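# Feed the probe into the cabinet through entry RE

## Task

Pass the probe through the cabinet's cable entry labelled RE so it stays hanging there with no help from the robot, and with over half of the probe's length inside the cabinet.

## Robot and tools

Robot: two arms. left_arm carries a five-finger left hand; right_arm carries a right hand. Calibrated bases in the scene frame: left_arm at (-0.011, +0.335, +0.030) m, yawed slightly (quat_wxyz +1.000, 0, 0, +0.030); right_arm at (+0.020, -0.344, +0.015) m (quat_wxyz +1.000, 0, 0, -0.020). A camera stand sits behind the arms. Loose objects may get a brief push now and then.

Scene frame: origin at table height, halfway between the nominal bases; +z up, +x out over the table, +y toward left_arm. Arm names do not match image sides. Hand poses, targets and offsets are each in that arm's own base frame; fixed cameras and the table use the scene frame. Each arm rotates about its Hand target position.

Hand point: a spot fixed to the palm, 0.05 m in front of it and 0.15 m from the wrist face along the fingers. Its +z runs along the straight fingers, +y leaves the palm, +x crosses the palm away from the thumb on the right hand (toward the thumb on the left hand). Straight fingers extend 0.06-0.07 m past the point, 0.06 m behind it along -y. A wrist bracket on the little-finger side reaches 0.10 m across and can strike objects. Arms track loosely: friction and weight often leave the hand 1-3 cm (sometimes 5 cm) off, usually low, which is not a sign of contact. Orientation commands are clipped to 40 degrees from the measured orientation each step.

Row format (shared by execute_actions and move): one flat list of 28 numbers, each in [-1, 1], covering both arms even if one stays still. Order: left_arm dx, dy, dz, rx, ry, rz; left hand thumb_turn, thumb_bend, index, middle, ring, little, force_limit, speed; then the same fourteen for right_arm. dx..rz are offsets, not poses: measured from that arm's Hand target at the start of the action/move, along its base axes; 1.0 = 0.6 m or 180 degrees; rx, ry, rz form one rotation vector. All zeros re-requests the current Hand target. Repeating an offset moves further. Hand motor numbers are absolute positions: -1 open (thumb beside palm / straight), +1 closed (thumb in front of palm / fully bent / finger curled). force_limit maps -1..+1 to about 0..10 N fingertip force (0..15 N for the two thumb motors). speed rises linearly from near zero at -1 to full at +0.48, full above that. There is no 'no change' value: to keep a hand as is, resend the last eight hand numbers you sent; if none sent yet, send hand_measured plus hand_force_limit and hand_speed. A grip closes around 0.035-0.065 m objects with thumb turned in; handles down to about 0.025 m. For gentle grips close with speed -0.94 or lower.

execute_actions(actions, cameras): actions is a list of actions; each action is a table of up to 15 rows, one per 1/30 s step; short tables repeat their last row. Every row counts from the action's start pose. Images return only if actions is empty or cameras names them (['all'] for all, [] for none).

move(target, speed, blend, blocking, cameras): target is one 28-number row or up to 15 rows, all offsets from the same starting Hand targets. speed is top hand-point speed in m/s (0.002 to 4.3, default 0.25; rotation up to twice that in rad/s), one value or one per target. blend in m rounds corners between listed targets (0 = stop at each). Moves last at least 0.5 s and at most 10 s, do not avoid obstacles, and faster moves hit harder and stray more. Avoid paths passing near an arm's own base. blocking=false returns after about 0.5 s while the move continues. Result adds a move: line such as done, off_target, moving, held or fault, plus limits (paced = pose clipped, held = steps withheld).

wait(seconds 0-10, cameras): lets time pass holding last commands. stop(cameras): brakes a running move. zoom_image(camera, region [x0, y0, x1, y1] pixels, max 504x504): closer look at the newest image of cam_high, cam_low, cam_left_wrist or cam_right_wrist. show_instructions(): shows the reference pages. finished_scene(scene=1): ends the scene permanently; the goal must then hold without the robot.

Results: end_effector_position (m) and end_effector_quat_wxyz per arm in its base frame; Hand target (next offsets count from it); joint positions, velocities, torques; hand_measured, hand_stopped_by (moving, target, force, stalled, fault) and hand_load_n, all in motor order; a load near 0 after a grip means the object was lost. Cameras are 896x504 images with the given calibration.

Joint limits (rad): waist ±2.880, shoulder 0 to 3.142, elbow 0 to 3.019, wrist pitch -1.693 to 1.571, wrist yaw ±1.571, wrist roll ±2.094.

Avoid: dropping the probe or letting anything fall from the table (fails); releasing a moving part; slamming into fixed or heavy objects; hands or arms pressing on each other; overloading fingers. A blocked arm keeps pushing until you command a target back past its hand point. Holding loads or pushing at unreachable poses heats motors; at 100 °C the arm goes limp for 30-60 s, sometimes with no MOTOR HOT warning. Thinking time lets the scene run on.

Each tool is called after "Emit:" by a JSON object that holds its "name" and its "arguments".

Reference images:

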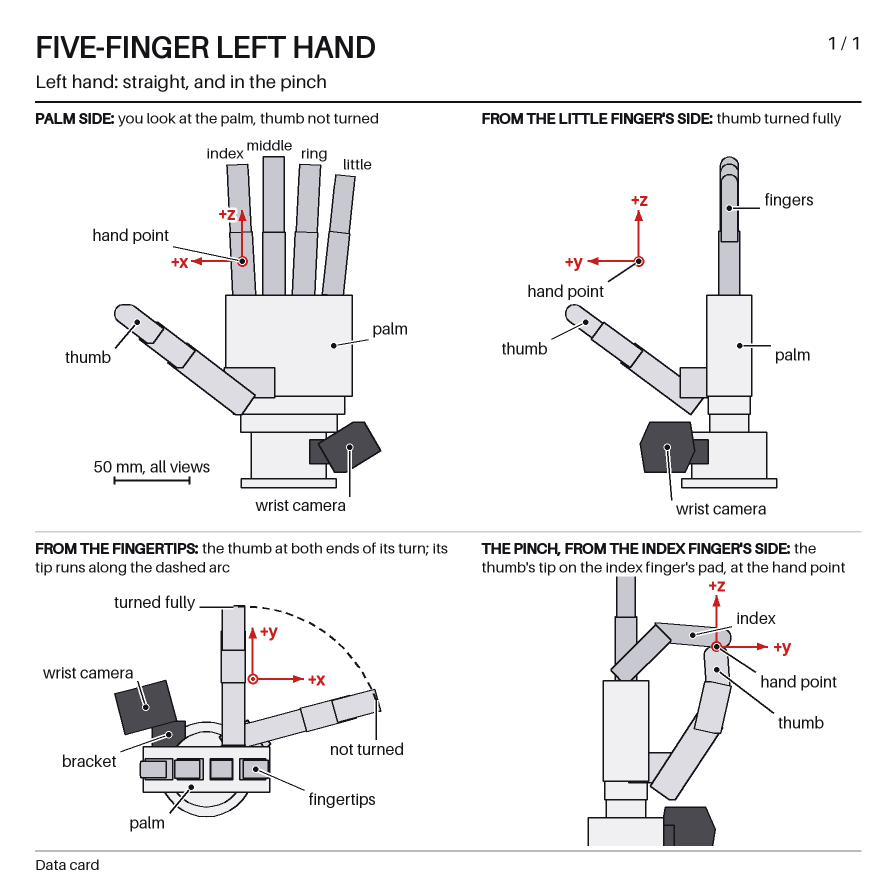

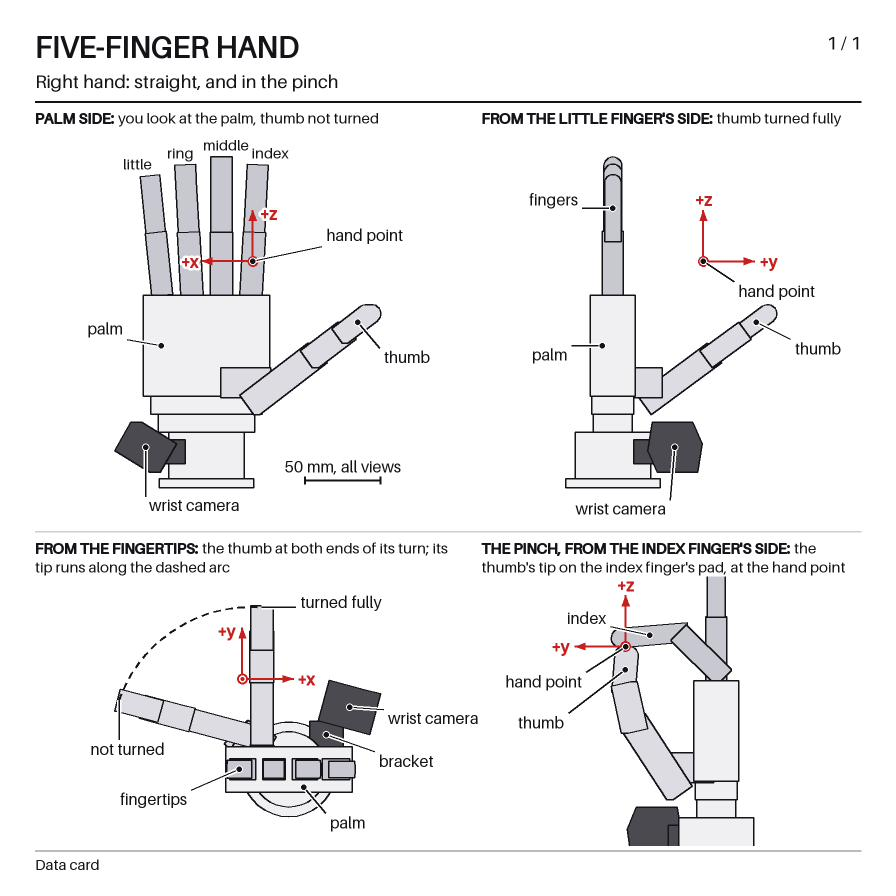

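## Session

Emit:
{"name": "execute_actions", "arguments": {"actions": []}}

Scene clock: 0.00 s.
left_arm: end_effector_position=(+0.4168, +0.1583, +0.1127) hand_measured=(-1.000, -1.000, -1.000, -1.000, -1.000, -1.000) hand_load_n=(+0.0, +0.0, +0.0, +0.0, +0.0, +0.0) hand_stopped_by=(target, target, target, target, target, target) hand_force_limit=0.00 hand_speed=-0.80 end_effector_quat_wxyz=(-0.043, +0.949, -0.308, +0.054) | right_arm: end_effector_position=(+0.0870, -0.2406, +0.2473) hand_measured=(-1.000, -1.000, -1.000, -1.000, -1.000, -1.000) hand_load_n=(+0.0, +0.0, +0.0, +0.0, +0.0, +0.0) hand_stopped_by=(target, target, target, target, target, target) hand_force_limit=0.00 hand_speed=-0.80 end_effector_quat_wxyz=(+0.102, -0.585, +0.764, -0.253)
Joint positions: left_arm=[0.494 1.56 1.221 -1.094 0.019 -0.451] | right_arm=[-1.392 0.862 1.004 -1.329 -0.408 -1.048]
Joint velocities: within noise
Joint torques (N m): no reading
Motor temperatures (°C): left_arm=[29 35 31 29 28 30] | right_arm=[30 29 30 31 30 28]
Heat: left arm: hottest shoulder 35 °C; right arm: hottest wrist pitch 31 °C.
Hand target: left_arm +0.4246, +0.1625, +0.1207; -0.051, +0.948, -0.307, +0.063 | right_arm +0.0879, -0.2457, +0.2563; +0.097, -0.585, +0.761, -0.262

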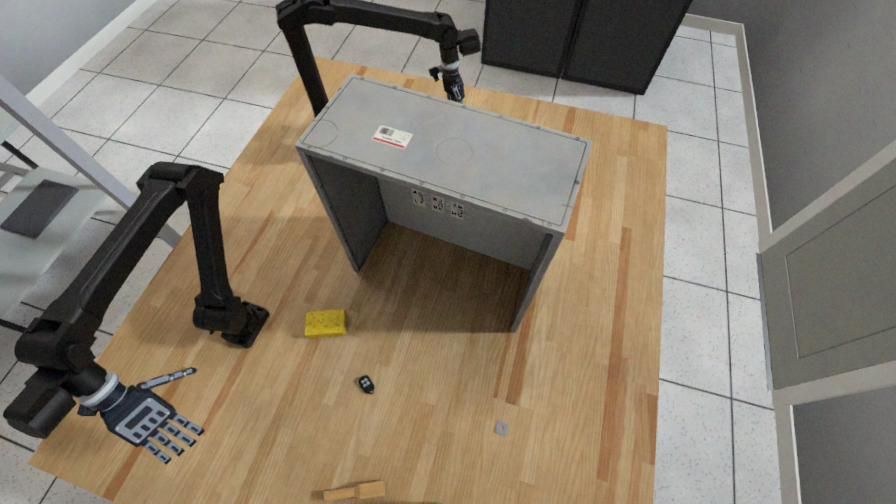

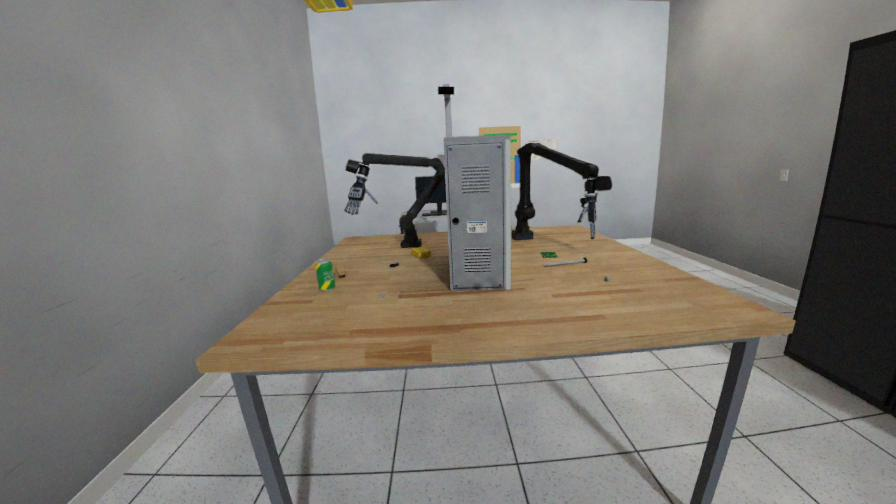

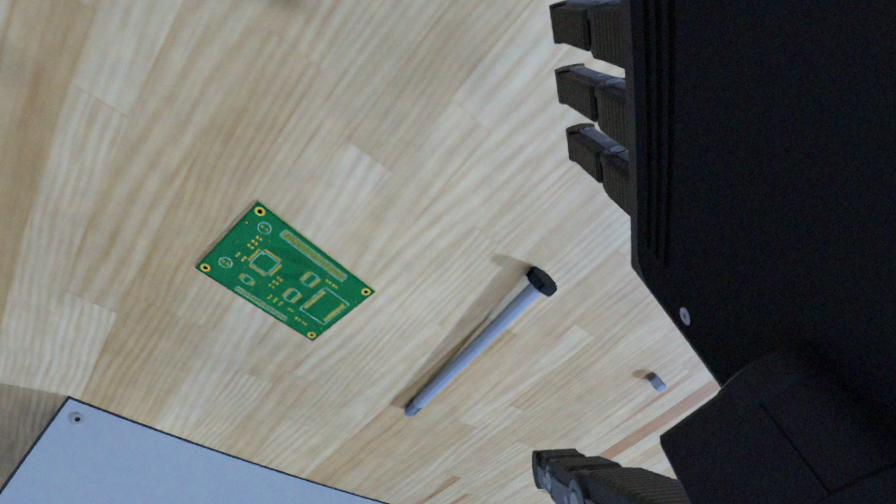

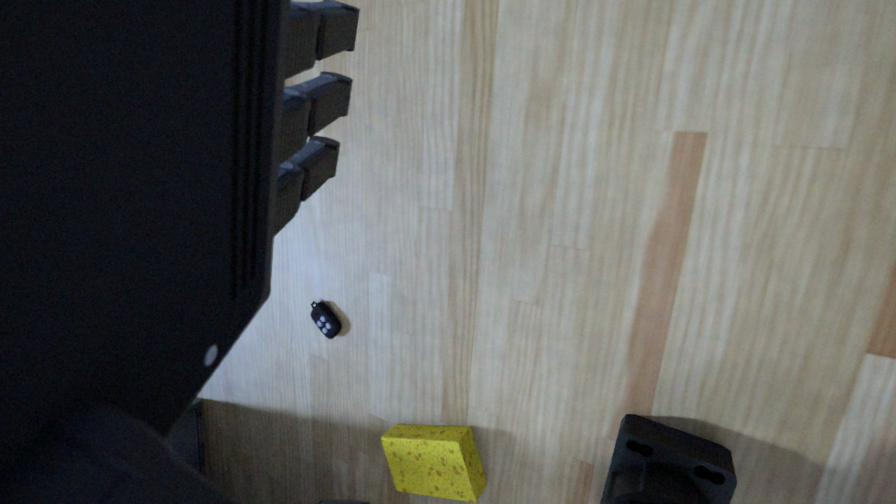

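Emit:
{"name": "zoom_image", "arguments": {"camera": "cam_high", "region": [380, 160, 500, 240]}}

Emit:
{"name": "zoom_image", "arguments": {"camera": "cam_left_wrist", "region": [380, 240, 580, 440]}}

Emit:
{"name": "zoom_image", "arguments": {"camera": "cam_low", "region": [420, 120, 620, 300]}}

Emit:
{"name": "zoom_image", "arguments": {"camera": "cam_high", "region": [280, 60, 600, 340]}}

Scaled by 4.200 from the camera's 896x504 image, which has a finer 1280x720 frame.

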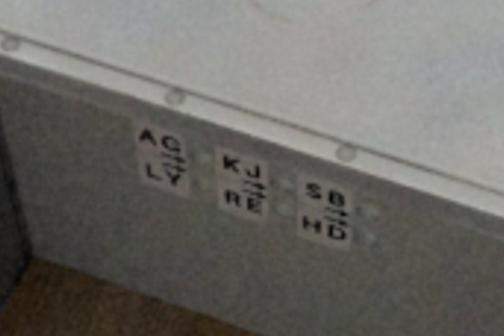

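Scaled by 2.520 from the camera's 896x504 image, which has a finer 1280x720 frame.

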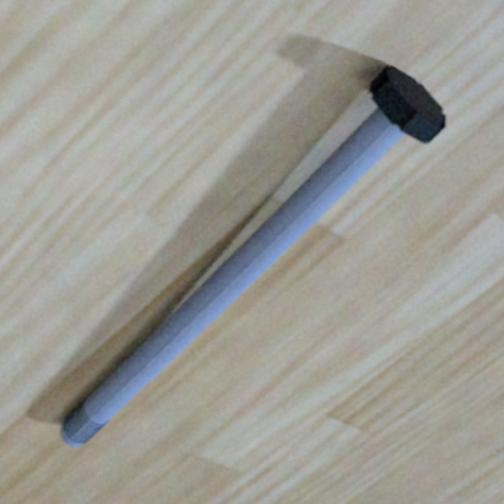

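Scaled by 2.520 from the camera's 896x504 image, which has a finer 1280x720 frame.

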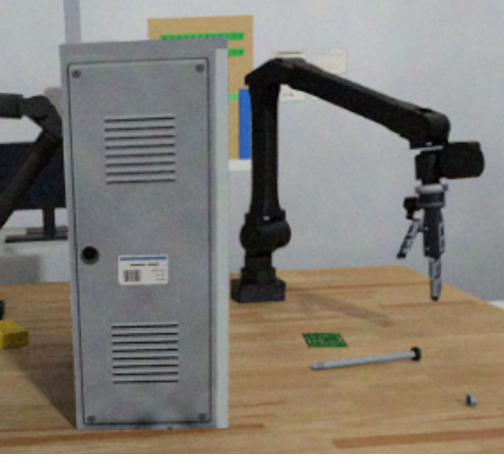

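Scaled by 1.575 from the camera's 896x504 image, which has a finer 1280x720 frame.

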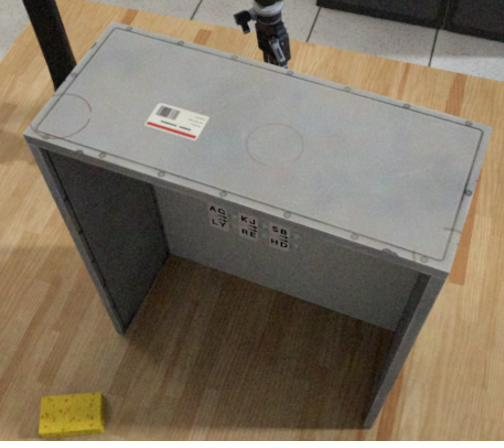

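Emit:
{"name": "move", "arguments": {"target": [0.147,-0.247,0.382,-0.145,-0.031,-0.325,-1,-1,-1,-1,-1,-1,0,-0.8,0,0,0,0,0,0,-1,-1,-1,-1,-1,-1,0,-0.8], "cameras": ["cam_left_wrist","cam_high"]}}

Scene clock: 12.53 s.
left_arm: end_effector_position=(+0.5051, +0.0137, +0.3399) hand_measured=(-1.000, -1.000, -1.000, -1.000, -1.000, -1.000) hand_load_n=(+0.0, +0.0, +0.0, +0.0, -0.5, +0.0) hand_stopped_by=(target, target, target, target, target, target) hand_force_limit=0.00 hand_speed=-0.80 end_effector_quat_wxyz=(+0.094, +0.694, -0.666, +0.258) | right_arm: end_effector_position=(+0.0870, -0.2406, +0.2473) hand_measured=(-1.000, -1.000, -1.000, -1.000, -1.000, -1.000) hand_load_n=(+0.0, +0.0, +0.0, +0.0, +0.0, +0.0) hand_stopped_by=(target, target, target, target, target, target) hand_force_limit=0.00 hand_speed=-0.80 end_effector_quat_wxyz=(+0.102, -0.585, +0.764, -0.253)
Joint positions: left_arm=[0.262 1.749 1.973 -1.675 0.545 0.187] | right_arm=[-1.392 0.862 1.004 -1.329 -0.408 -1.048]
Joint torques (N m): left_arm=[-0.73 -14.68 13.12 0.01 0.43 0.16] | right_arm=[0.44 -3.78 9.74 1.35 -0.32 0.01]
Heat: left arm: hottest shoulder 35 °C; right arm: hottest elbow 31 °C.
Hand target: left_arm +0.5128, +0.0143, +0.3500; +0.178, +0.662, -0.703, +0.188 | right_arm +0.0879, -0.2457, +0.2563; +0.097, -0.585, +0.761, -0.262
Off the commanded pose: left_arm 0.013 m, 14 deg | right_arm 0.010 m, 1 deg.
joint sent to its limit (left arm) — joint 4 (wrist pitch), lower limit. The joint targets are off in orientation, not in position.
move: off_target (left_arm)
camera_calibration:
cam_left_wrist: T_world_to_cam=[[0.927457, -0.130937, 0.350256, -0.58588], [-0.369547, -0.463952, 0.805098, -0.0891074], [0.0570853, -0.87613, -0.478683, 0.261049], [0, 0, 0, 1]] pos_world=[0.495547, 0.110658, 0.401908]
Images, in order (width x height): cam_high 896x504, cam_left_wrist 896x504.

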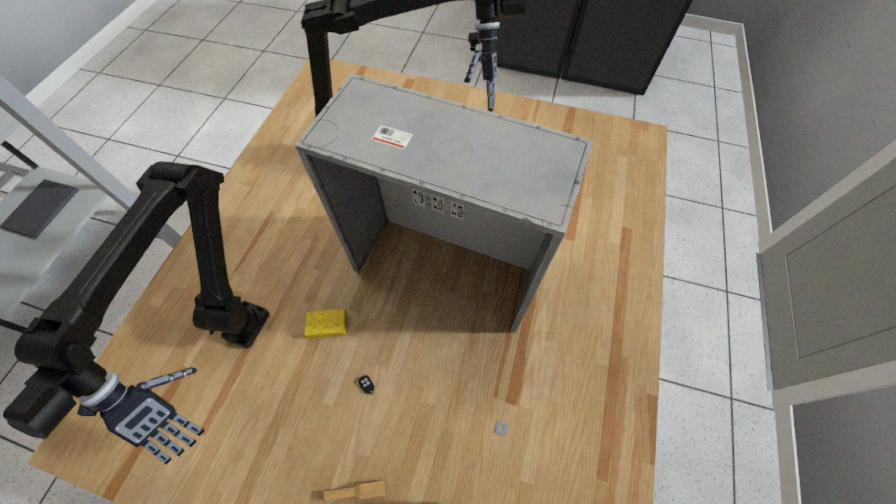

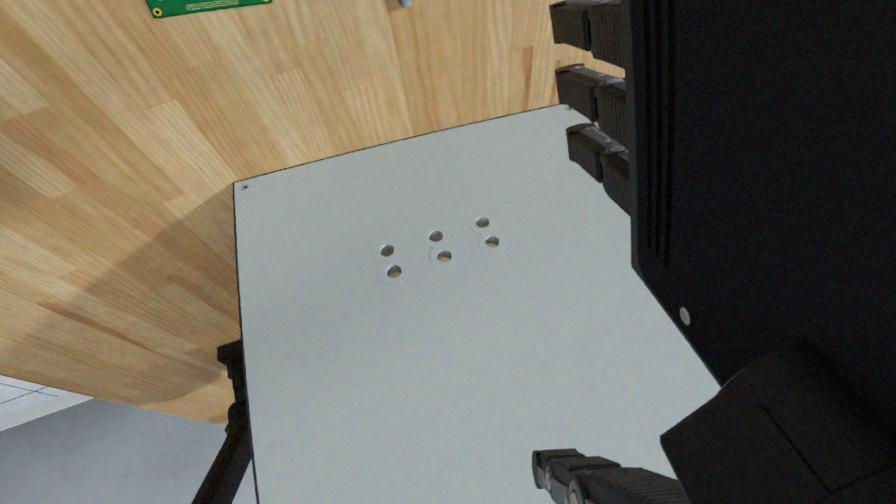

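Emit:
{"name": "zoom_image", "arguments": {"camera": "cam_left_wrist", "region": [350, 190, 530, 300]}}

Scaled by 2.800 from the camera's 896x504 image, which has a finer 1280x720 frame.

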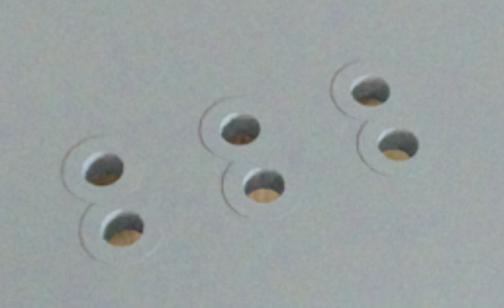

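Emit:
{"name": "move", "arguments": {"target": [0,0,0,0,0,0,-1,-1,-1,-1,-1,-1,0,-0.8,0.565,0.545,0.248,0.234,0.139,0.1355,-1,-1,-1,-1,-1,-1,0,-0.8], "cameras": ["cam_right_wrist","cam_high"]}}

Scene clock: 17.70 s.
left_arm: end_effector_position=(+0.5051, +0.0138, +0.3398) hand_measured=(-1.000, -1.000, -1.000, -1.000, -1.000, -1.000) hand_load_n=(+0.0, +0.0, +0.0, +0.0, +0.0, +0.0) hand_stopped_by=(target, target, target, target, target, target) hand_force_limit=0.00 hand_speed=-0.80 end_effector_quat_wxyz=(+0.094, +0.694, -0.666, +0.258) | right_arm: end_effector_position=(+0.4204, +0.0777, +0.3932) hand_measured=(-1.000, -1.000, -1.000, -1.000, -1.000, -1.000) hand_load_n=(+0.0, +0.0, -0.5, +0.0, +0.0, +0.0) hand_stopped_by=(target, target, target, target, target, target) hand_force_limit=0.00 hand_speed=-0.80 end_effector_quat_wxyz=(-0.259, +0.669, -0.687, -0.116)
Joint positions: left_arm=[0.262 1.749 1.973 -1.675 0.545 0.188] | right_arm=[-0.116 1.511 1.808 -1.702 -0.554 -0.042]
Joint torques (N m): left_arm=[-0.62 -14.39 13 -0.02 0.43 0.13] | right_arm=[1.14 -13.8 10.8 0.42 -0.53 0.2]
Heat: left arm: hottest shoulder 36 °C; right arm: hottest elbow 32 °C.
Hand target: left_arm +0.5128, +0.0143, +0.3500; +0.178, +0.662, -0.703, +0.188 | right_arm +0.4269, +0.0813, +0.4052; -0.187, +0.697, -0.669, -0.179
Off the commanded pose: left_arm 0.013 m, 14 deg | right_arm 0.014 m, 12 deg.
joint sent to its limit (left arm) — joint 4 (wrist pitch), lower limit. The joint targets are off in orientation, not in position.
joint sent to its limit (right arm) — joint 4 (wrist pitch), lower limit. The joint targets are off in orientation, not in position.
move: off_target (left_arm, right_arm)
camera_calibration:
cam_right_wrist: T_world_to_cam=[[-0.921204, -0.135258, -0.364812, 0.546691], [-0.38296, 0.480853, 0.788747, -0.182618], [0.0687366, 0.866306, -0.494762, 0.207426], [0, 0, 0, 1]] pos_world=[0.419422, -0.0179377, 0.446105]
Images, in order (width x height): cam_high 896x504, cam_right_wrist 896x504.

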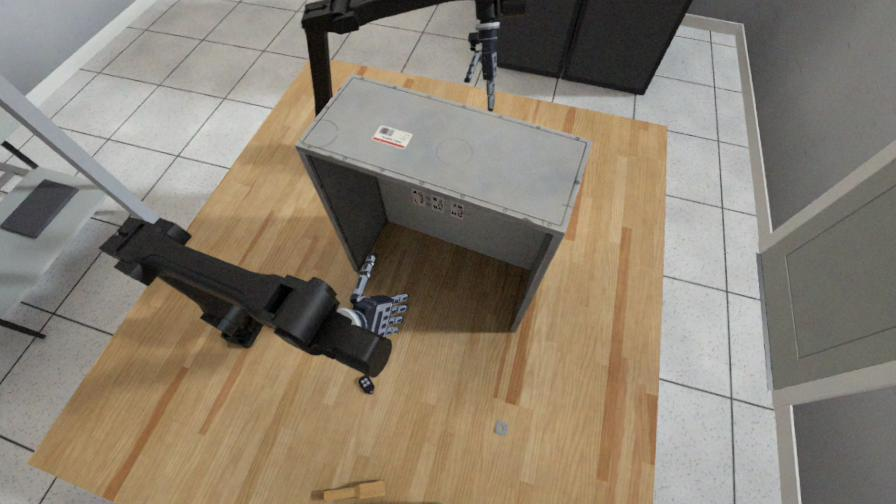

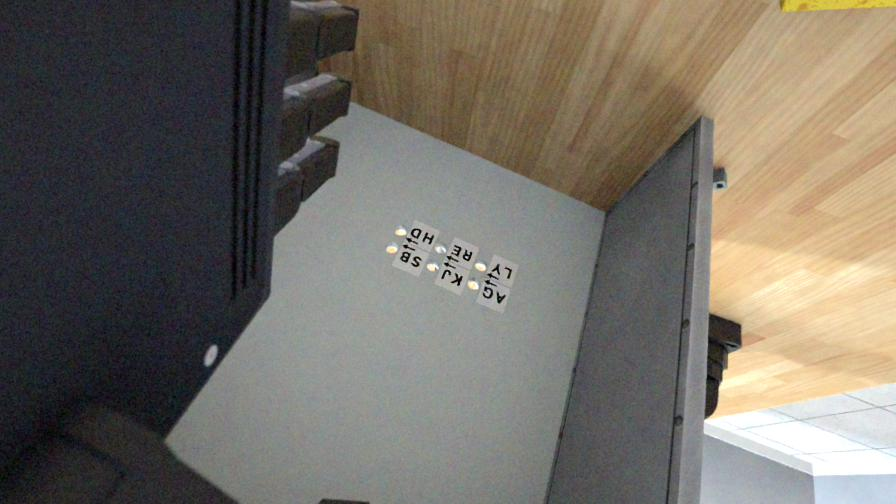

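Emit:
{"name": "zoom_image", "arguments": {"camera": "cam_right_wrist", "region": [380, 210, 530, 320]}}

Scaled by 3.360 from the camera's 896x504 image, which has a finer 1280x720 frame.

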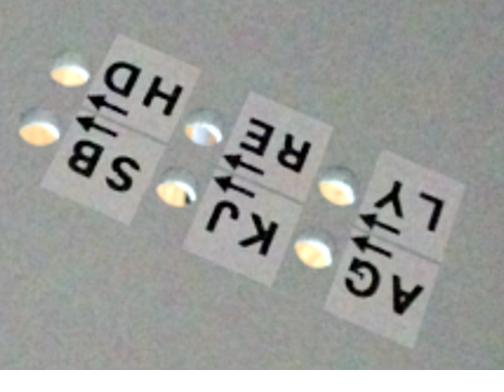

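Emit:
{"name": "move", "arguments": {"target": [0.079,0.083,-0.417,0.127,-0.418,0.129,1,-0.3,-0.4,-0.4,-1,-1,0,0,0,0,0,0,0,0,-1,-1,-1,-1,-1,-1,0,-0.8], "cameras": ["cam_left_wrist","cam_low"]}}

Scene clock: 27.93 s.
left_arm: end_effector_position=(+0.5577, +0.0677, +0.1027) hand_measured=(+1.000, -0.300, -0.400, -0.400, -1.000, -1.000) hand_load_n=(+0.0, +0.0, +0.0, +0.0, -0.5, +0.0) hand_stopped_by=(target, target, target, target, target, target) hand_force_limit=0.00 hand_speed=0.00 end_effector_quat_wxyz=(-0.447, +0.549, -0.552, +0.440) | right_arm: end_effector_position=(+0.4205, +0.0778, +0.3933) hand_measured=(-1.000, -1.000, -1.000, -1.000, -1.000, -1.000) hand_load_n=(+0.0, +0.0, +0.0, +0.0, +0.0, +0.0) hand_stopped_by=(target, target, target, target, target, target) hand_force_limit=0.00 hand_speed=-0.80 end_effector_quat_wxyz=(-0.260, +0.669, -0.687, -0.116)
Joint positions: left_arm=[0.251 1.531 0.659 0.651 0.24 0.063] | right_arm=[-0.116 1.511 1.808 -1.702 -0.555 -0.042]
Joint torques (N m): left_arm=[-1.26 -9.58 7.45 2.25 -0.19 -0.05] | right_arm=[1.26 -13.68 10.81 0.42 -0.55 0.18]
Motor temperatures (°C): left_arm=[29 36 34 29 28 30] | right_arm=[30 30 35 31 30 28]
Heat: left arm: hottest shoulder 36 °C; right arm: hottest elbow 35 °C.
Hand target: left_arm +0.5602, +0.0640, +0.0997; -0.445, +0.550, -0.549, +0.445 | right_arm +0.4269, +0.0813, +0.4052; -0.187, +0.697, -0.669, -0.179
Off the commanded pose: left_arm 0.005 m, 1 deg | right_arm 0.014 m, 12 deg.
joint sent to its limit (right arm) — joint 4 (wrist pitch), lower limit. The joint targets are off in orientation, not in position.
move: off_target (right_arm)
camera_calibration:
cam_left_wrist: T_world_to_cam=[[0.186794, -0.274686, 0.943215, -0.182657], [-0.583856, -0.803195, -0.118282, 0.383689], [0.790076, -0.528607, -0.310409, -0.257716], [0, 0, 0, 1]] pos_world=[0.461753, 0.121773, 0.137671]
Images, in order (width x height): cam_low 896x504, cam_left_wrist 896x504.

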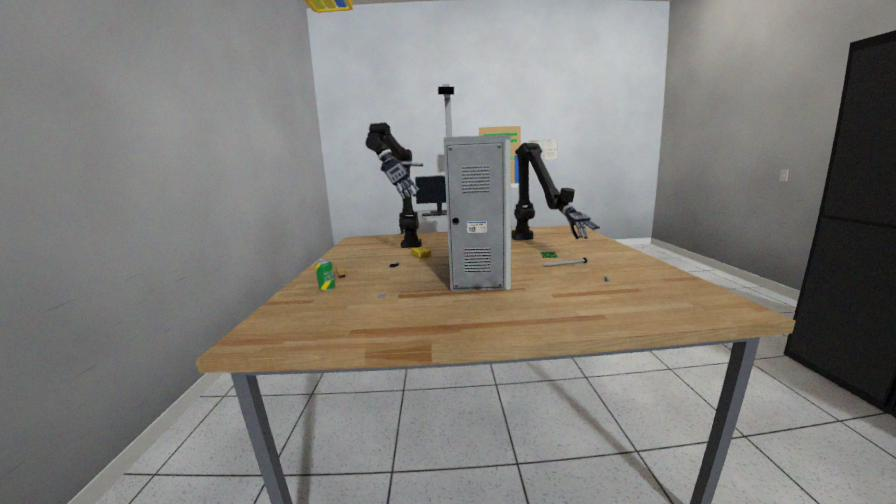

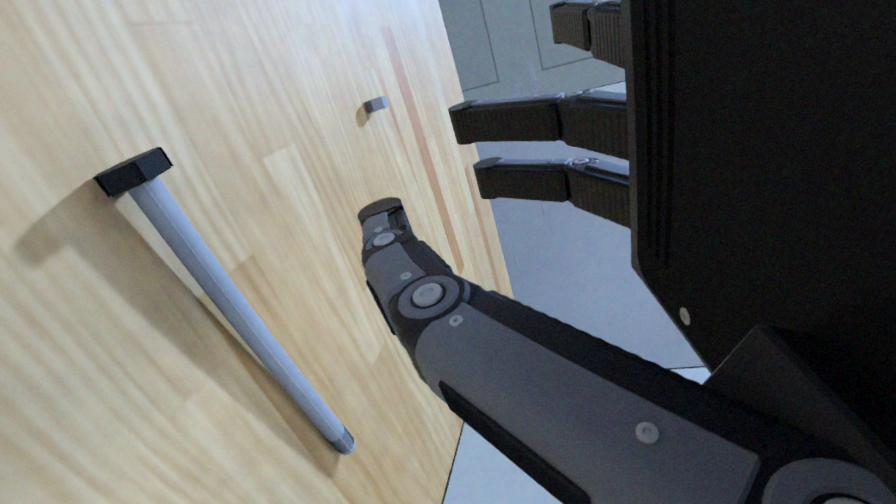

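Emit:
{"name": "move", "arguments": {"target": [0.007,0.004,-0.117,0,0,0,1,-0.2,-0.4,-0.4,-1,-1,0,0,0,0,0,0,0,0,-1,-1,-1,-1,-1,-1,0,-0.8], "cameras": ["cam_left_wrist"], "speed": 0.12}}

Scene clock: 30.97 s.
left_arm: end_effector_position=(+0.5626, +0.0690, +0.0325) hand_measured=(+1.000, -0.200, -0.400, -0.400, -1.000, -1.000) hand_load_n=(+0.0, +0.0, +0.0, +0.0, +0.0, +0.0) hand_stopped_by=(target, target, target, target, target, target) hand_force_limit=0.00 hand_speed=0.00 end_effector_quat_wxyz=(-0.447, +0.549, -0.552, +0.440) | right_arm: end_effector_position=(+0.4205, +0.0778, +0.3933) hand_measured=(-1.000, -1.000, -1.000, -1.000, -1.000, -1.000) hand_load_n=(+0.0, +0.0, +0.0, +0.0, +0.0, +0.0) hand_stopped_by=(target, target, target, target, target, target) hand_force_limit=0.00 hand_speed=-0.80 end_effector_quat_wxyz=(-0.260, +0.669, -0.687, -0.116)
Joint positions: left_arm=[0.251 1.748 0.639 0.888 0.24 0.063] | right_arm=[-0.116 1.511 1.808 -1.702 -0.555 -0.042]
Joint torques (N m): left_arm=[-1.2 -10.58 5.9 2.4 -0.06 -0.05] | right_arm=[1.2 -13.86 10.78 0.38 -0.55 0.19]
Heat: left arm: hottest shoulder 36 °C; right arm: hottest elbow 35 °C.
Hand target: left_arm +0.5644, +0.0664, +0.0296; -0.445, +0.550, -0.549, +0.445 | right_arm +0.4269, +0.0813, +0.4052; -0.187, +0.697, -0.669, -0.179
Off the commanded pose: left_arm 0.004 m, 1 deg | right_arm 0.014 m, 12 deg.
joint sent to its limit (right arm) — joint 4 (wrist pitch), lower limit. The joint targets are off in orientation, not in position.
move: off_target (right_arm)
camera_calibration:
cam_left_wrist: T_world_to_cam=[[0.187526, -0.274123, 0.943234, -0.117443], [-0.583877, -0.803312, -0.117377, 0.379174], [0.789887, -0.528721, -0.310696, -0.282622], [0, 0, 0, 1]] pos_world=[0.466654, 0.122973, 0.0674736]
Images, in order (width x height): cam_left_wrist 896x504.

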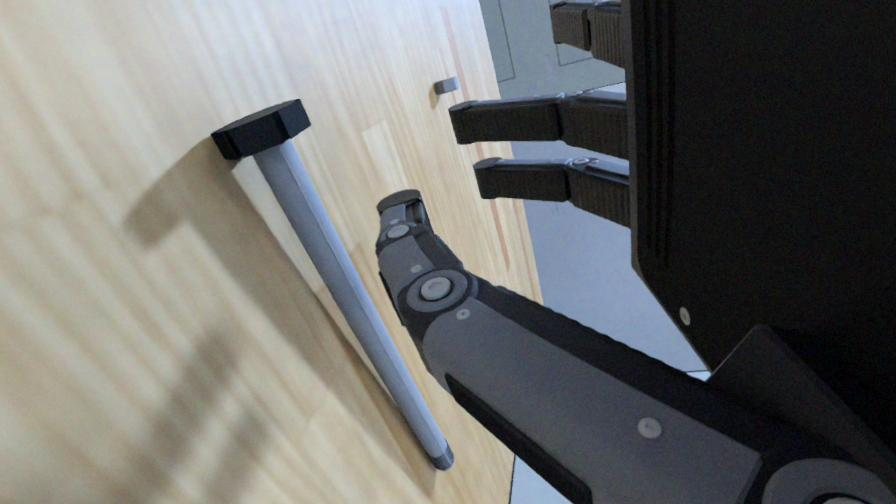

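Emit:
{"name": "move", "arguments": {"target": [-0.004,0.0,-0.042,0,0,0,1,-0.2,-0.4,-0.4,-1,-1,0,0,0,0,0,0,0,0,-1,-1,-1,-1,-1,-1,0,-0.8], "cameras": ["cam_left_wrist"], "speed": 0.08}}

Scene clock: 32.97 s.
left_arm: end_effector_position=(+0.5621, +0.0688, +0.0092) hand_measured=(+1.000, -0.200, -0.400, -0.400, -1.000, -1.000) hand_load_n=(+0.0, +0.0, +0.0, +0.0, +0.0, +0.0) hand_stopped_by=(target, target, target, target, target, target) hand_force_limit=0.00 hand_speed=0.00 end_effector_quat_wxyz=(-0.448, +0.548, -0.551, +0.441) | right_arm: end_effector_position=(+0.4205, +0.0778, +0.3933) hand_measured=(-1.000, -1.000, -1.000, -1.000, -1.000, -1.000) hand_load_n=(+0.0, -0.5, +0.0, +0.0, +0.0, +0.0) hand_stopped_by=(target, target, target, target, target, target) hand_force_limit=0.00 hand_speed=-0.80 end_effector_quat_wxyz=(-0.260, +0.669, -0.687, -0.116)
Joint positions: left_arm=[0.251 1.826 0.635 0.975 0.24 0.063] | right_arm=[-0.116 1.511 1.808 -1.702 -0.555 -0.042]
Joint torques (N m): left_arm=[-0.85 -11.11 4.97 2.22 -0.01 -0.05] | right_arm=[1.38 -13.98 10.82 0.4 -0.54 0.18]
Heat: left arm: hottest shoulder 36 °C; right arm: hottest elbow 36 °C.
Hand target: left_arm +0.5620, +0.0664, +0.0043; -0.445, +0.550, -0.549, +0.445 | right_arm +0.4269, +0.0813, +0.4052; -0.187, +0.697, -0.669, -0.179
Off the commanded pose: left_arm 0.005 m, 1 deg | right_arm 0.014 m, 12 deg.
joint sent to its limit (right arm) — joint 4 (wrist pitch), lower limit. The joint targets are off in orientation, not in position.
move: off_target (right_arm)
camera_calibration:
cam_left_wrist: T_world_to_cam=[[0.183694, -0.275152, 0.943688, -0.0931943], [-0.583427, -0.80316, -0.120611, 0.375882], [0.791119, -0.528418, -0.308067, -0.29026], [0, 0, 0, 1]] pos_world=[0.46605, 0.122872, 0.0438621]
Images, in order (width x height): cam_left_wrist 896x504.

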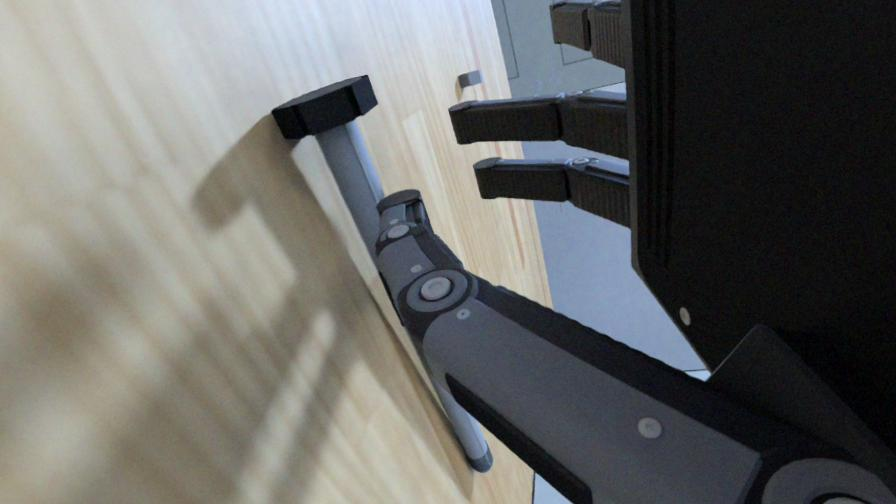

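Emit:
{"name": "move", "arguments": {"target": [-0.002,0.002,-0.030,0,0,0,1,-0.15,-0.3,-0.3,-1,-1,0,0,0,0,0,0,0,0,-1,-1,-1,-1,-1,-1,0,-0.8], "cameras": ["cam_left_wrist"], "speed": 0.06}}

Scene clock: 34.27 s.
left_arm: end_effector_position=(+0.5612, +0.0682, -0.0085) hand_measured=(+1.000, -0.150, -0.300, -0.300, -1.000, -1.000) hand_load_n=(+0.0, -0.5, +0.0, +0.0, +0.0, +0.0) hand_stopped_by=(target, target, target, target, target, target) hand_force_limit=0.00 hand_speed=0.00 end_effector_quat_wxyz=(-0.448, +0.548, -0.552, +0.442) | right_arm: end_effector_position=(+0.4205, +0.0778, +0.3933) hand_measured=(-1.000, -1.000, -1.000, -1.000, -1.000, -1.000) hand_load_n=(+0.0, +0.0, +0.0, +0.0, +0.0, +0.0) hand_stopped_by=(target, target, target, target, target, target) hand_force_limit=0.00 hand_speed=-0.80 end_effector_quat_wxyz=(-0.260, +0.669, -0.687, -0.116)
Joint positions: left_arm=[0.251 1.885 0.635 1.033 0.243 0.063] | right_arm=[-0.116 1.511 1.808 -1.702 -0.555 -0.042]
Joint torques (N m): left_arm=[-0.44 -11.63 4.63 2.32 0.06 -0.04] | right_arm=[1.26 -13.8 10.82 0.38 -0.55 0.18]
Heat: left arm: hottest shoulder 36 °C; right arm: hottest elbow 36 °C.
Hand target: left_arm +0.5608, +0.0676, -0.0137; -0.445, +0.550, -0.549, +0.445 | right_arm +0.4269, +0.0813, +0.4052; -0.187, +0.697, -0.669, -0.179
Off the commanded pose: left_arm 0.005 m, 1 deg | right_arm 0.014 m, 12 deg.
joint sent to its limit (right arm) — joint 4 (wrist pitch), lower limit. The joint targets are off in orientation, not in position.
move: off_target (right_arm)
camera_calibration:
cam_left_wrist: T_world_to_cam=[[0.18292, -0.275101, 0.943854, -0.0760537], [-0.585173, -0.801931, -0.120328, 0.373584], [0.790008, -0.530307, -0.307671, -0.294711], [0, 0, 0, 1]] pos_world=[0.465347, 0.122378, 0.0260622]
Images, in order (width x height): cam_left_wrist 896x504.

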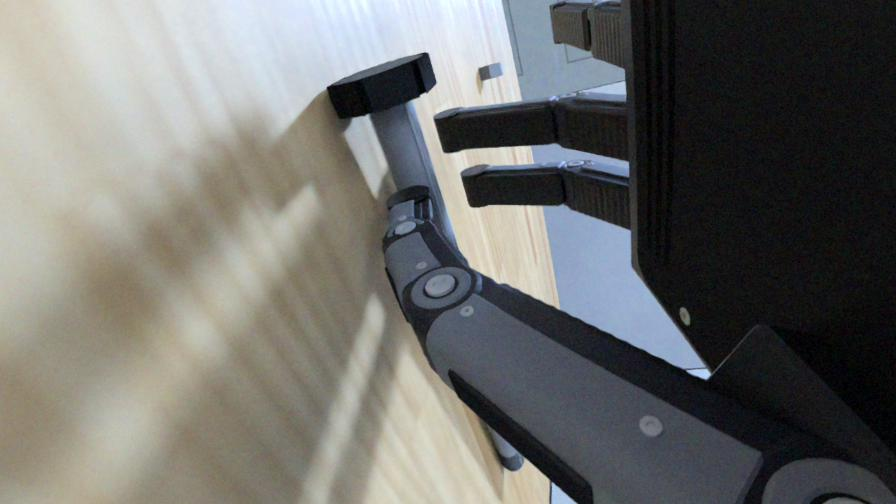

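Emit:
{"name": "move", "arguments": {"target": [0.0,0.001,-0.008,0,0,0,1,-0.15,-0.3,-0.3,-1,-1,0,0,0,0,0,0,0,0,-1,-1,-1,-1,-1,-1,0,-0.8], "cameras": ["cam_left_wrist"], "speed": 0.03}}

Emit:
{"name": "move", "arguments": {"target": [0.0,0.0,0,0,0,0,1,-0.15,0.3,0.3,-1,-1,-0.5,-0.88,0,0,0,0,0,0,-1,-1,-1,-1,-1,-1,0,-0.8], "cameras": ["cam_left_wrist"]}}

Scene clock: 36.30 s.
left_arm: end_effector_position=(+0.5608, +0.0679, -0.0131) hand_measured=(+1.000, -0.150, -0.300, -0.300, -1.000, -1.000) hand_load_n=(+0.0, +0.0, +0.0, +0.0, +0.0, +0.0) hand_stopped_by=(target, target, target, target, target, target) hand_force_limit=0.00 hand_speed=0.00 end_effector_quat_wxyz=(-0.447, +0.548, -0.552, +0.442) | right_arm: end_effector_position=(+0.4205, +0.0778, +0.3933) hand_measured=(-1.000, -1.000, -1.000, -1.000, -1.000, -1.000) hand_load_n=(+0.0, -0.5, +0.0, +0.0, -0.5, +0.0) hand_stopped_by=(target, target, target, target, target, target) hand_force_limit=0.00 hand_speed=-0.80 end_effector_quat_wxyz=(-0.260, +0.669, -0.687, -0.116)
Joint positions: left_arm=[0.251 1.899 0.635 1.048 0.244 0.063] | right_arm=[-0.116 1.511 1.808 -1.702 -0.555 -0.042]
Joint torques (N m): left_arm=[-0.44 -11.05 4.6 2.33 0.03 -0.04] | right_arm=[1.49 -13.86 10.81 0.38 -0.55 0.18]
Heat: left arm: hottest shoulder 36 °C; right arm: hottest elbow 36 °C.
Hand target: left_arm +0.5608, +0.0682, -0.0184; -0.446, +0.550, -0.549, +0.445 | right_arm +0.4269, +0.0813, +0.4052; -0.187, +0.697, -0.669, -0.179
Off the commanded pose: left_arm 0.005 m, 1 deg | right_arm 0.014 m, 12 deg.
joint sent to its limit (right arm) — joint 4 (wrist pitch), lower limit. The joint targets are off in orientation, not in position.
move: off_target (right_arm)
camera_calibration:
cam_left_wrist: T_world_to_cam=[[0.182958, -0.274958, 0.943888, -0.0718244], [-0.586114, -0.80132, -0.119819, 0.373002], [0.789302, -0.531304, -0.307765, -0.295431], [0, 0, 0, 1]] pos_world=[0.464946, 0.122182, 0.0215635]
Images, in order (width x height): cam_left_wrist 896x504.

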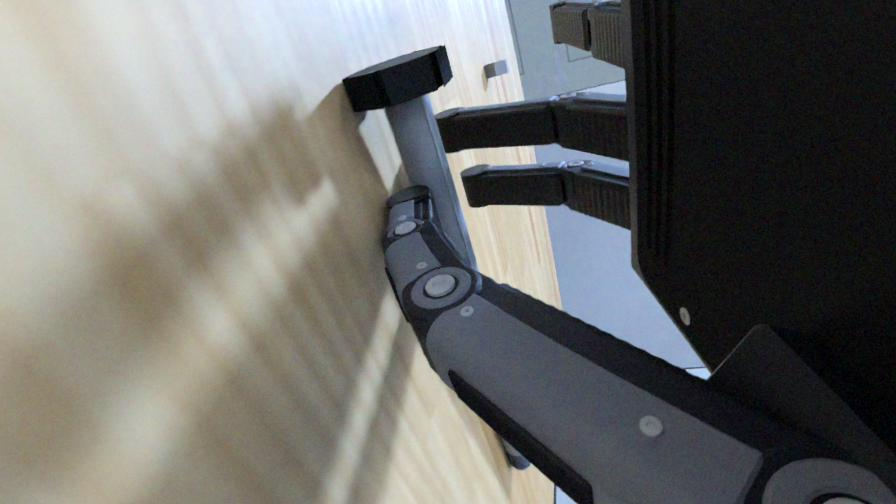

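Scene clock: 37.73 s.
left_arm: end_effector_position=(+0.5620, +0.0681, -0.0105) hand_measured=(+1.000, -0.152, +0.088, +0.076, -1.000, -1.000) hand_load_n=(-2.0, +3.0, +5.0, +3.0, +0.0, +0.0) hand_stopped_by=(target, target, force, force, target, target) hand_force_limit=-0.50 hand_speed=-0.88 end_effector_quat_wxyz=(-0.451, +0.545, -0.550, +0.445) | right_arm: end_effector_position=(+0.4205, +0.0778, +0.3933) hand_measured=(-1.000, -1.000, -1.000, -1.000, -1.000, -1.000) hand_load_n=(-0.5, +0.0, +0.0, +0.0, +0.0, +0.0) hand_stopped_by=(target, target, target, target, target, target) hand_force_limit=0.00 hand_speed=-0.80 end_effector_quat_wxyz=(-0.260, +0.669, -0.687, -0.116)
Joint positions: left_arm=[0.251 1.899 0.635 1.059 0.244 0.063] | right_arm=[-0.116 1.511 1.808 -1.702 -0.555 -0.042]
Joint torques (N m): left_arm=[-0.32 -11.16 4.78 1.95 0.09 -0.05] | right_arm=[1.26 -13.74 10.81 0.4 -0.56 0.18]
Heat: left arm: hottest shoulder 36 °C; right arm: hottest elbow 37 °C.
Hand target: left_arm +0.5608, +0.0682, -0.0184; -0.446, +0.550, -0.549, +0.445 | right_arm +0.4269, +0.0813, +0.4052; -0.187, +0.697, -0.669, -0.179
Off the commanded pose: left_arm 0.008 m, 1 deg | right_arm 0.014 m, 12 deg.
joint sent to its limit (right arm) — joint 4 (wrist pitch), lower limit. The joint targets are off in orientation, not in position.
move: off_target (right_arm)
camera_calibration:
cam_left_wrist: T_world_to_cam=[[0.17266, -0.277164, 0.945182, -0.0685661], [-0.585022, -0.800857, -0.127974, 0.373519], [0.792425, -0.530857, -0.300423, -0.297163], [0, 0, 0, 1]] pos_world=[0.465835, 0.12238, 0.0233335]
Images, in order (width x height): cam_left_wrist 896x504.

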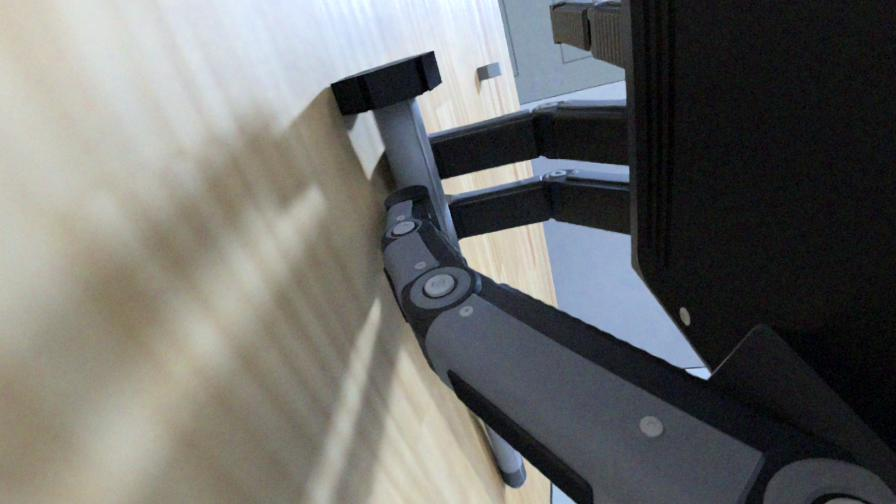

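Emit:
{"name": "move", "arguments": {"target": [0.0,0.0,0,0,0,0,1,0.1,0.3,0.3,-1,-1,-0.1,-0.9,0,0,0,0,0,0,-1,-1,-1,-1,-1,-1,0,-0.8], "cameras": ["cam_left_wrist"]}}

Scene clock: 38.63 s.
left_arm: end_effector_position=(+0.5620, +0.0681, -0.0105) hand_measured=(+1.000, -0.118, +0.088, +0.076, -1.000, -1.000) hand_load_n=(-1.5, +6.5, +8.5, +6.0, +0.0, +0.0) hand_stopped_by=(target, force, force, force, target, target) hand_force_limit=-0.10 hand_speed=-0.90 end_effector_quat_wxyz=(-0.451, +0.545, -0.550, +0.445) | right_arm: end_effector_position=(+0.4205, +0.0778, +0.3933) hand_measured=(-1.000, -1.000, -1.000, -1.000, -1.000, -1.000) hand_load_n=(+0.0, -0.5, +0.0, +0.0, +0.0, +0.0) hand_stopped_by=(target, target, target, target, target, target) hand_force_limit=0.00 hand_speed=-0.80 end_effector_quat_wxyz=(-0.260, +0.669, -0.687, -0.116)
Joint positions: left_arm=[0.251 1.899 0.635 1.059 0.244 0.063] | right_arm=[-0.116 1.511 1.808 -1.702 -0.555 -0.042]
Joint torques (N m): left_arm=[0.15 -10.81 4.7 1.98 0.01 -0.02] | right_arm=[1.38 -13.92 10.77 0.36 -0.54 0.17]
Heat: left arm: hottest shoulder 36 °C; right arm: hottest elbow 37 °C.
Hand target: left_arm +0.5608, +0.0682, -0.0184; -0.446, +0.550, -0.549, +0.445 | right_arm +0.4269, +0.0813, +0.4052; -0.187, +0.697, -0.669, -0.179
Off the commanded pose: left_arm 0.008 m, 1 deg | right_arm 0.014 m, 12 deg.
joint sent to its limit (right arm) — joint 4 (wrist pitch), lower limit. The joint targets are off in orientation, not in position.
move: off_target (right_arm)
camera_calibration:
cam_left_wrist: T_world_to_cam=[[0.17266, -0.277164, 0.945182, -0.0685661], [-0.585022, -0.800857, -0.127974, 0.373519], [0.792425, -0.530857, -0.300423, -0.297163], [0, 0, 0, 1]] pos_world=[0.465835, 0.12238, 0.0233335]
Images, in order (width x height): cam_left_wrist 896x504.

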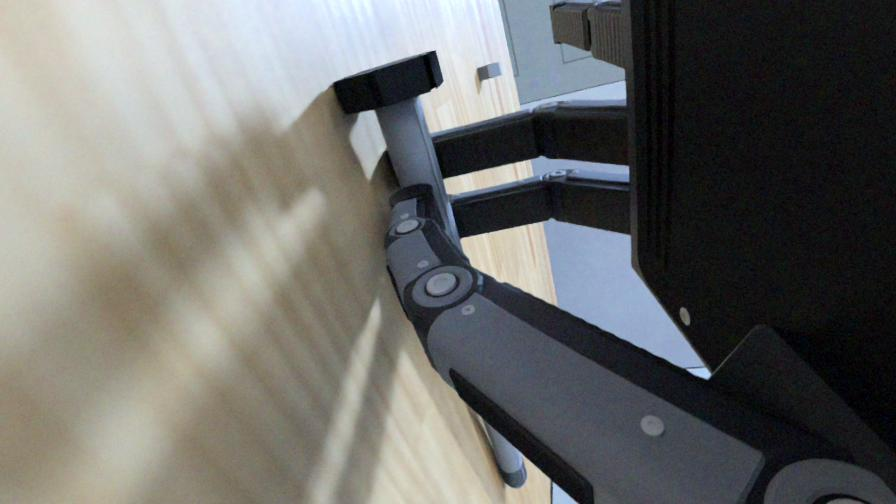

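Emit:
{"name": "move", "arguments": {"target": [0.0,0.0,0.1,0,0,0,1,0.1,0.3,0.3,-1,-1,-0.1,-0.9,0,0,0,0,0,0,-1,-1,-1,-1,-1,-1,0,-0.8], "cameras": ["cam_left_wrist","cam_low"], "speed": 0.06}}

Scene clock: 40.47 s.
left_arm: end_effector_position=(+0.5580, +0.0670, +0.0287) hand_measured=(+1.000, -0.118, +0.088, +0.076, -1.000, -1.000) hand_load_n=(-2.0, +6.5, +8.5, +7.0, +0.0, +0.0) hand_stopped_by=(target, force, force, force, target, target) hand_force_limit=-0.10 hand_speed=-0.90 end_effector_quat_wxyz=(-0.440, +0.553, -0.555, +0.439) | right_arm: end_effector_position=(+0.4205, +0.0778, +0.3933) hand_measured=(-1.000, -1.000, -1.000, -1.000, -1.000, -1.000) hand_load_n=(+0.0, -0.5, +0.0, +0.0, +0.0, +0.0) hand_stopped_by=(target, target, target, target, target, target) hand_force_limit=0.00 hand_speed=-0.80 end_effector_quat_wxyz=(-0.260, +0.669, -0.687, -0.116)
Joint positions: left_arm=[0.251 1.744 0.631 0.877 0.244 0.063] | right_arm=[-0.116 1.511 1.808 -1.702 -0.555 -0.042]
Joint torques (N m): left_arm=[-0.56 -12.86 6.11 1.47 0.07 -0.02] | right_arm=[1.26 -13.68 10.84 0.39 -0.54 0.18]
Heat: left arm: hottest shoulder 36 °C; right arm: hottest elbow 37 °C.
Hand target: left_arm +0.5609, +0.0682, +0.0417; -0.446, +0.550, -0.549, +0.445 | right_arm +0.4269, +0.0813, +0.4052; -0.187, +0.697, -0.669, -0.179
Off the commanded pose: left_arm 0.013 m, 1 deg | right_arm 0.014 m, 12 deg.
joint sent to its limit (right arm) — joint 4 (wrist pitch), lower limit. The joint targets are off in orientation, not in position.
move: off_target (left_arm, right_arm)
camera_calibration:
cam_left_wrist: T_world_to_cam=[[0.200574, -0.270055, 0.941722, -0.121023], [-0.588478, -0.801722, -0.10457, 0.376586], [0.783239, -0.533209, -0.319726, -0.276901], [0, 0, 0, 1]] pos_world=[0.462767, 0.121588, 0.0648166]
Images, in order (width x height): cam_low 896x504, cam_left_wrist 896x504.

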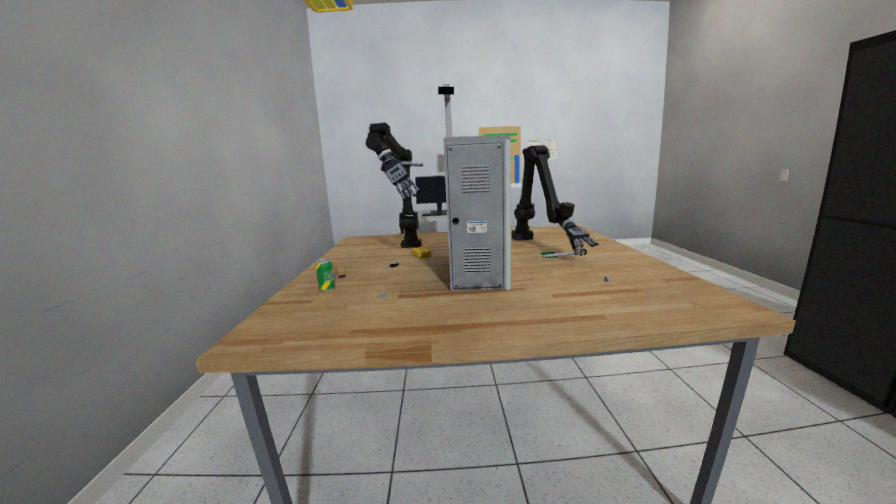

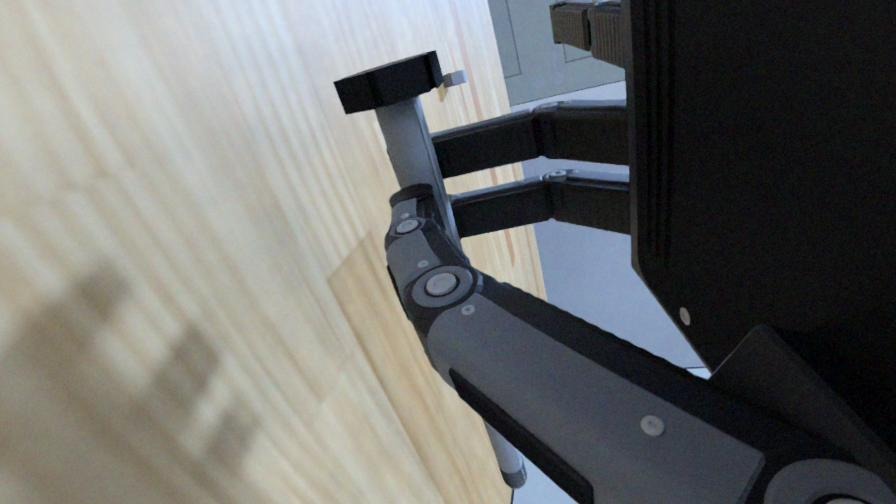

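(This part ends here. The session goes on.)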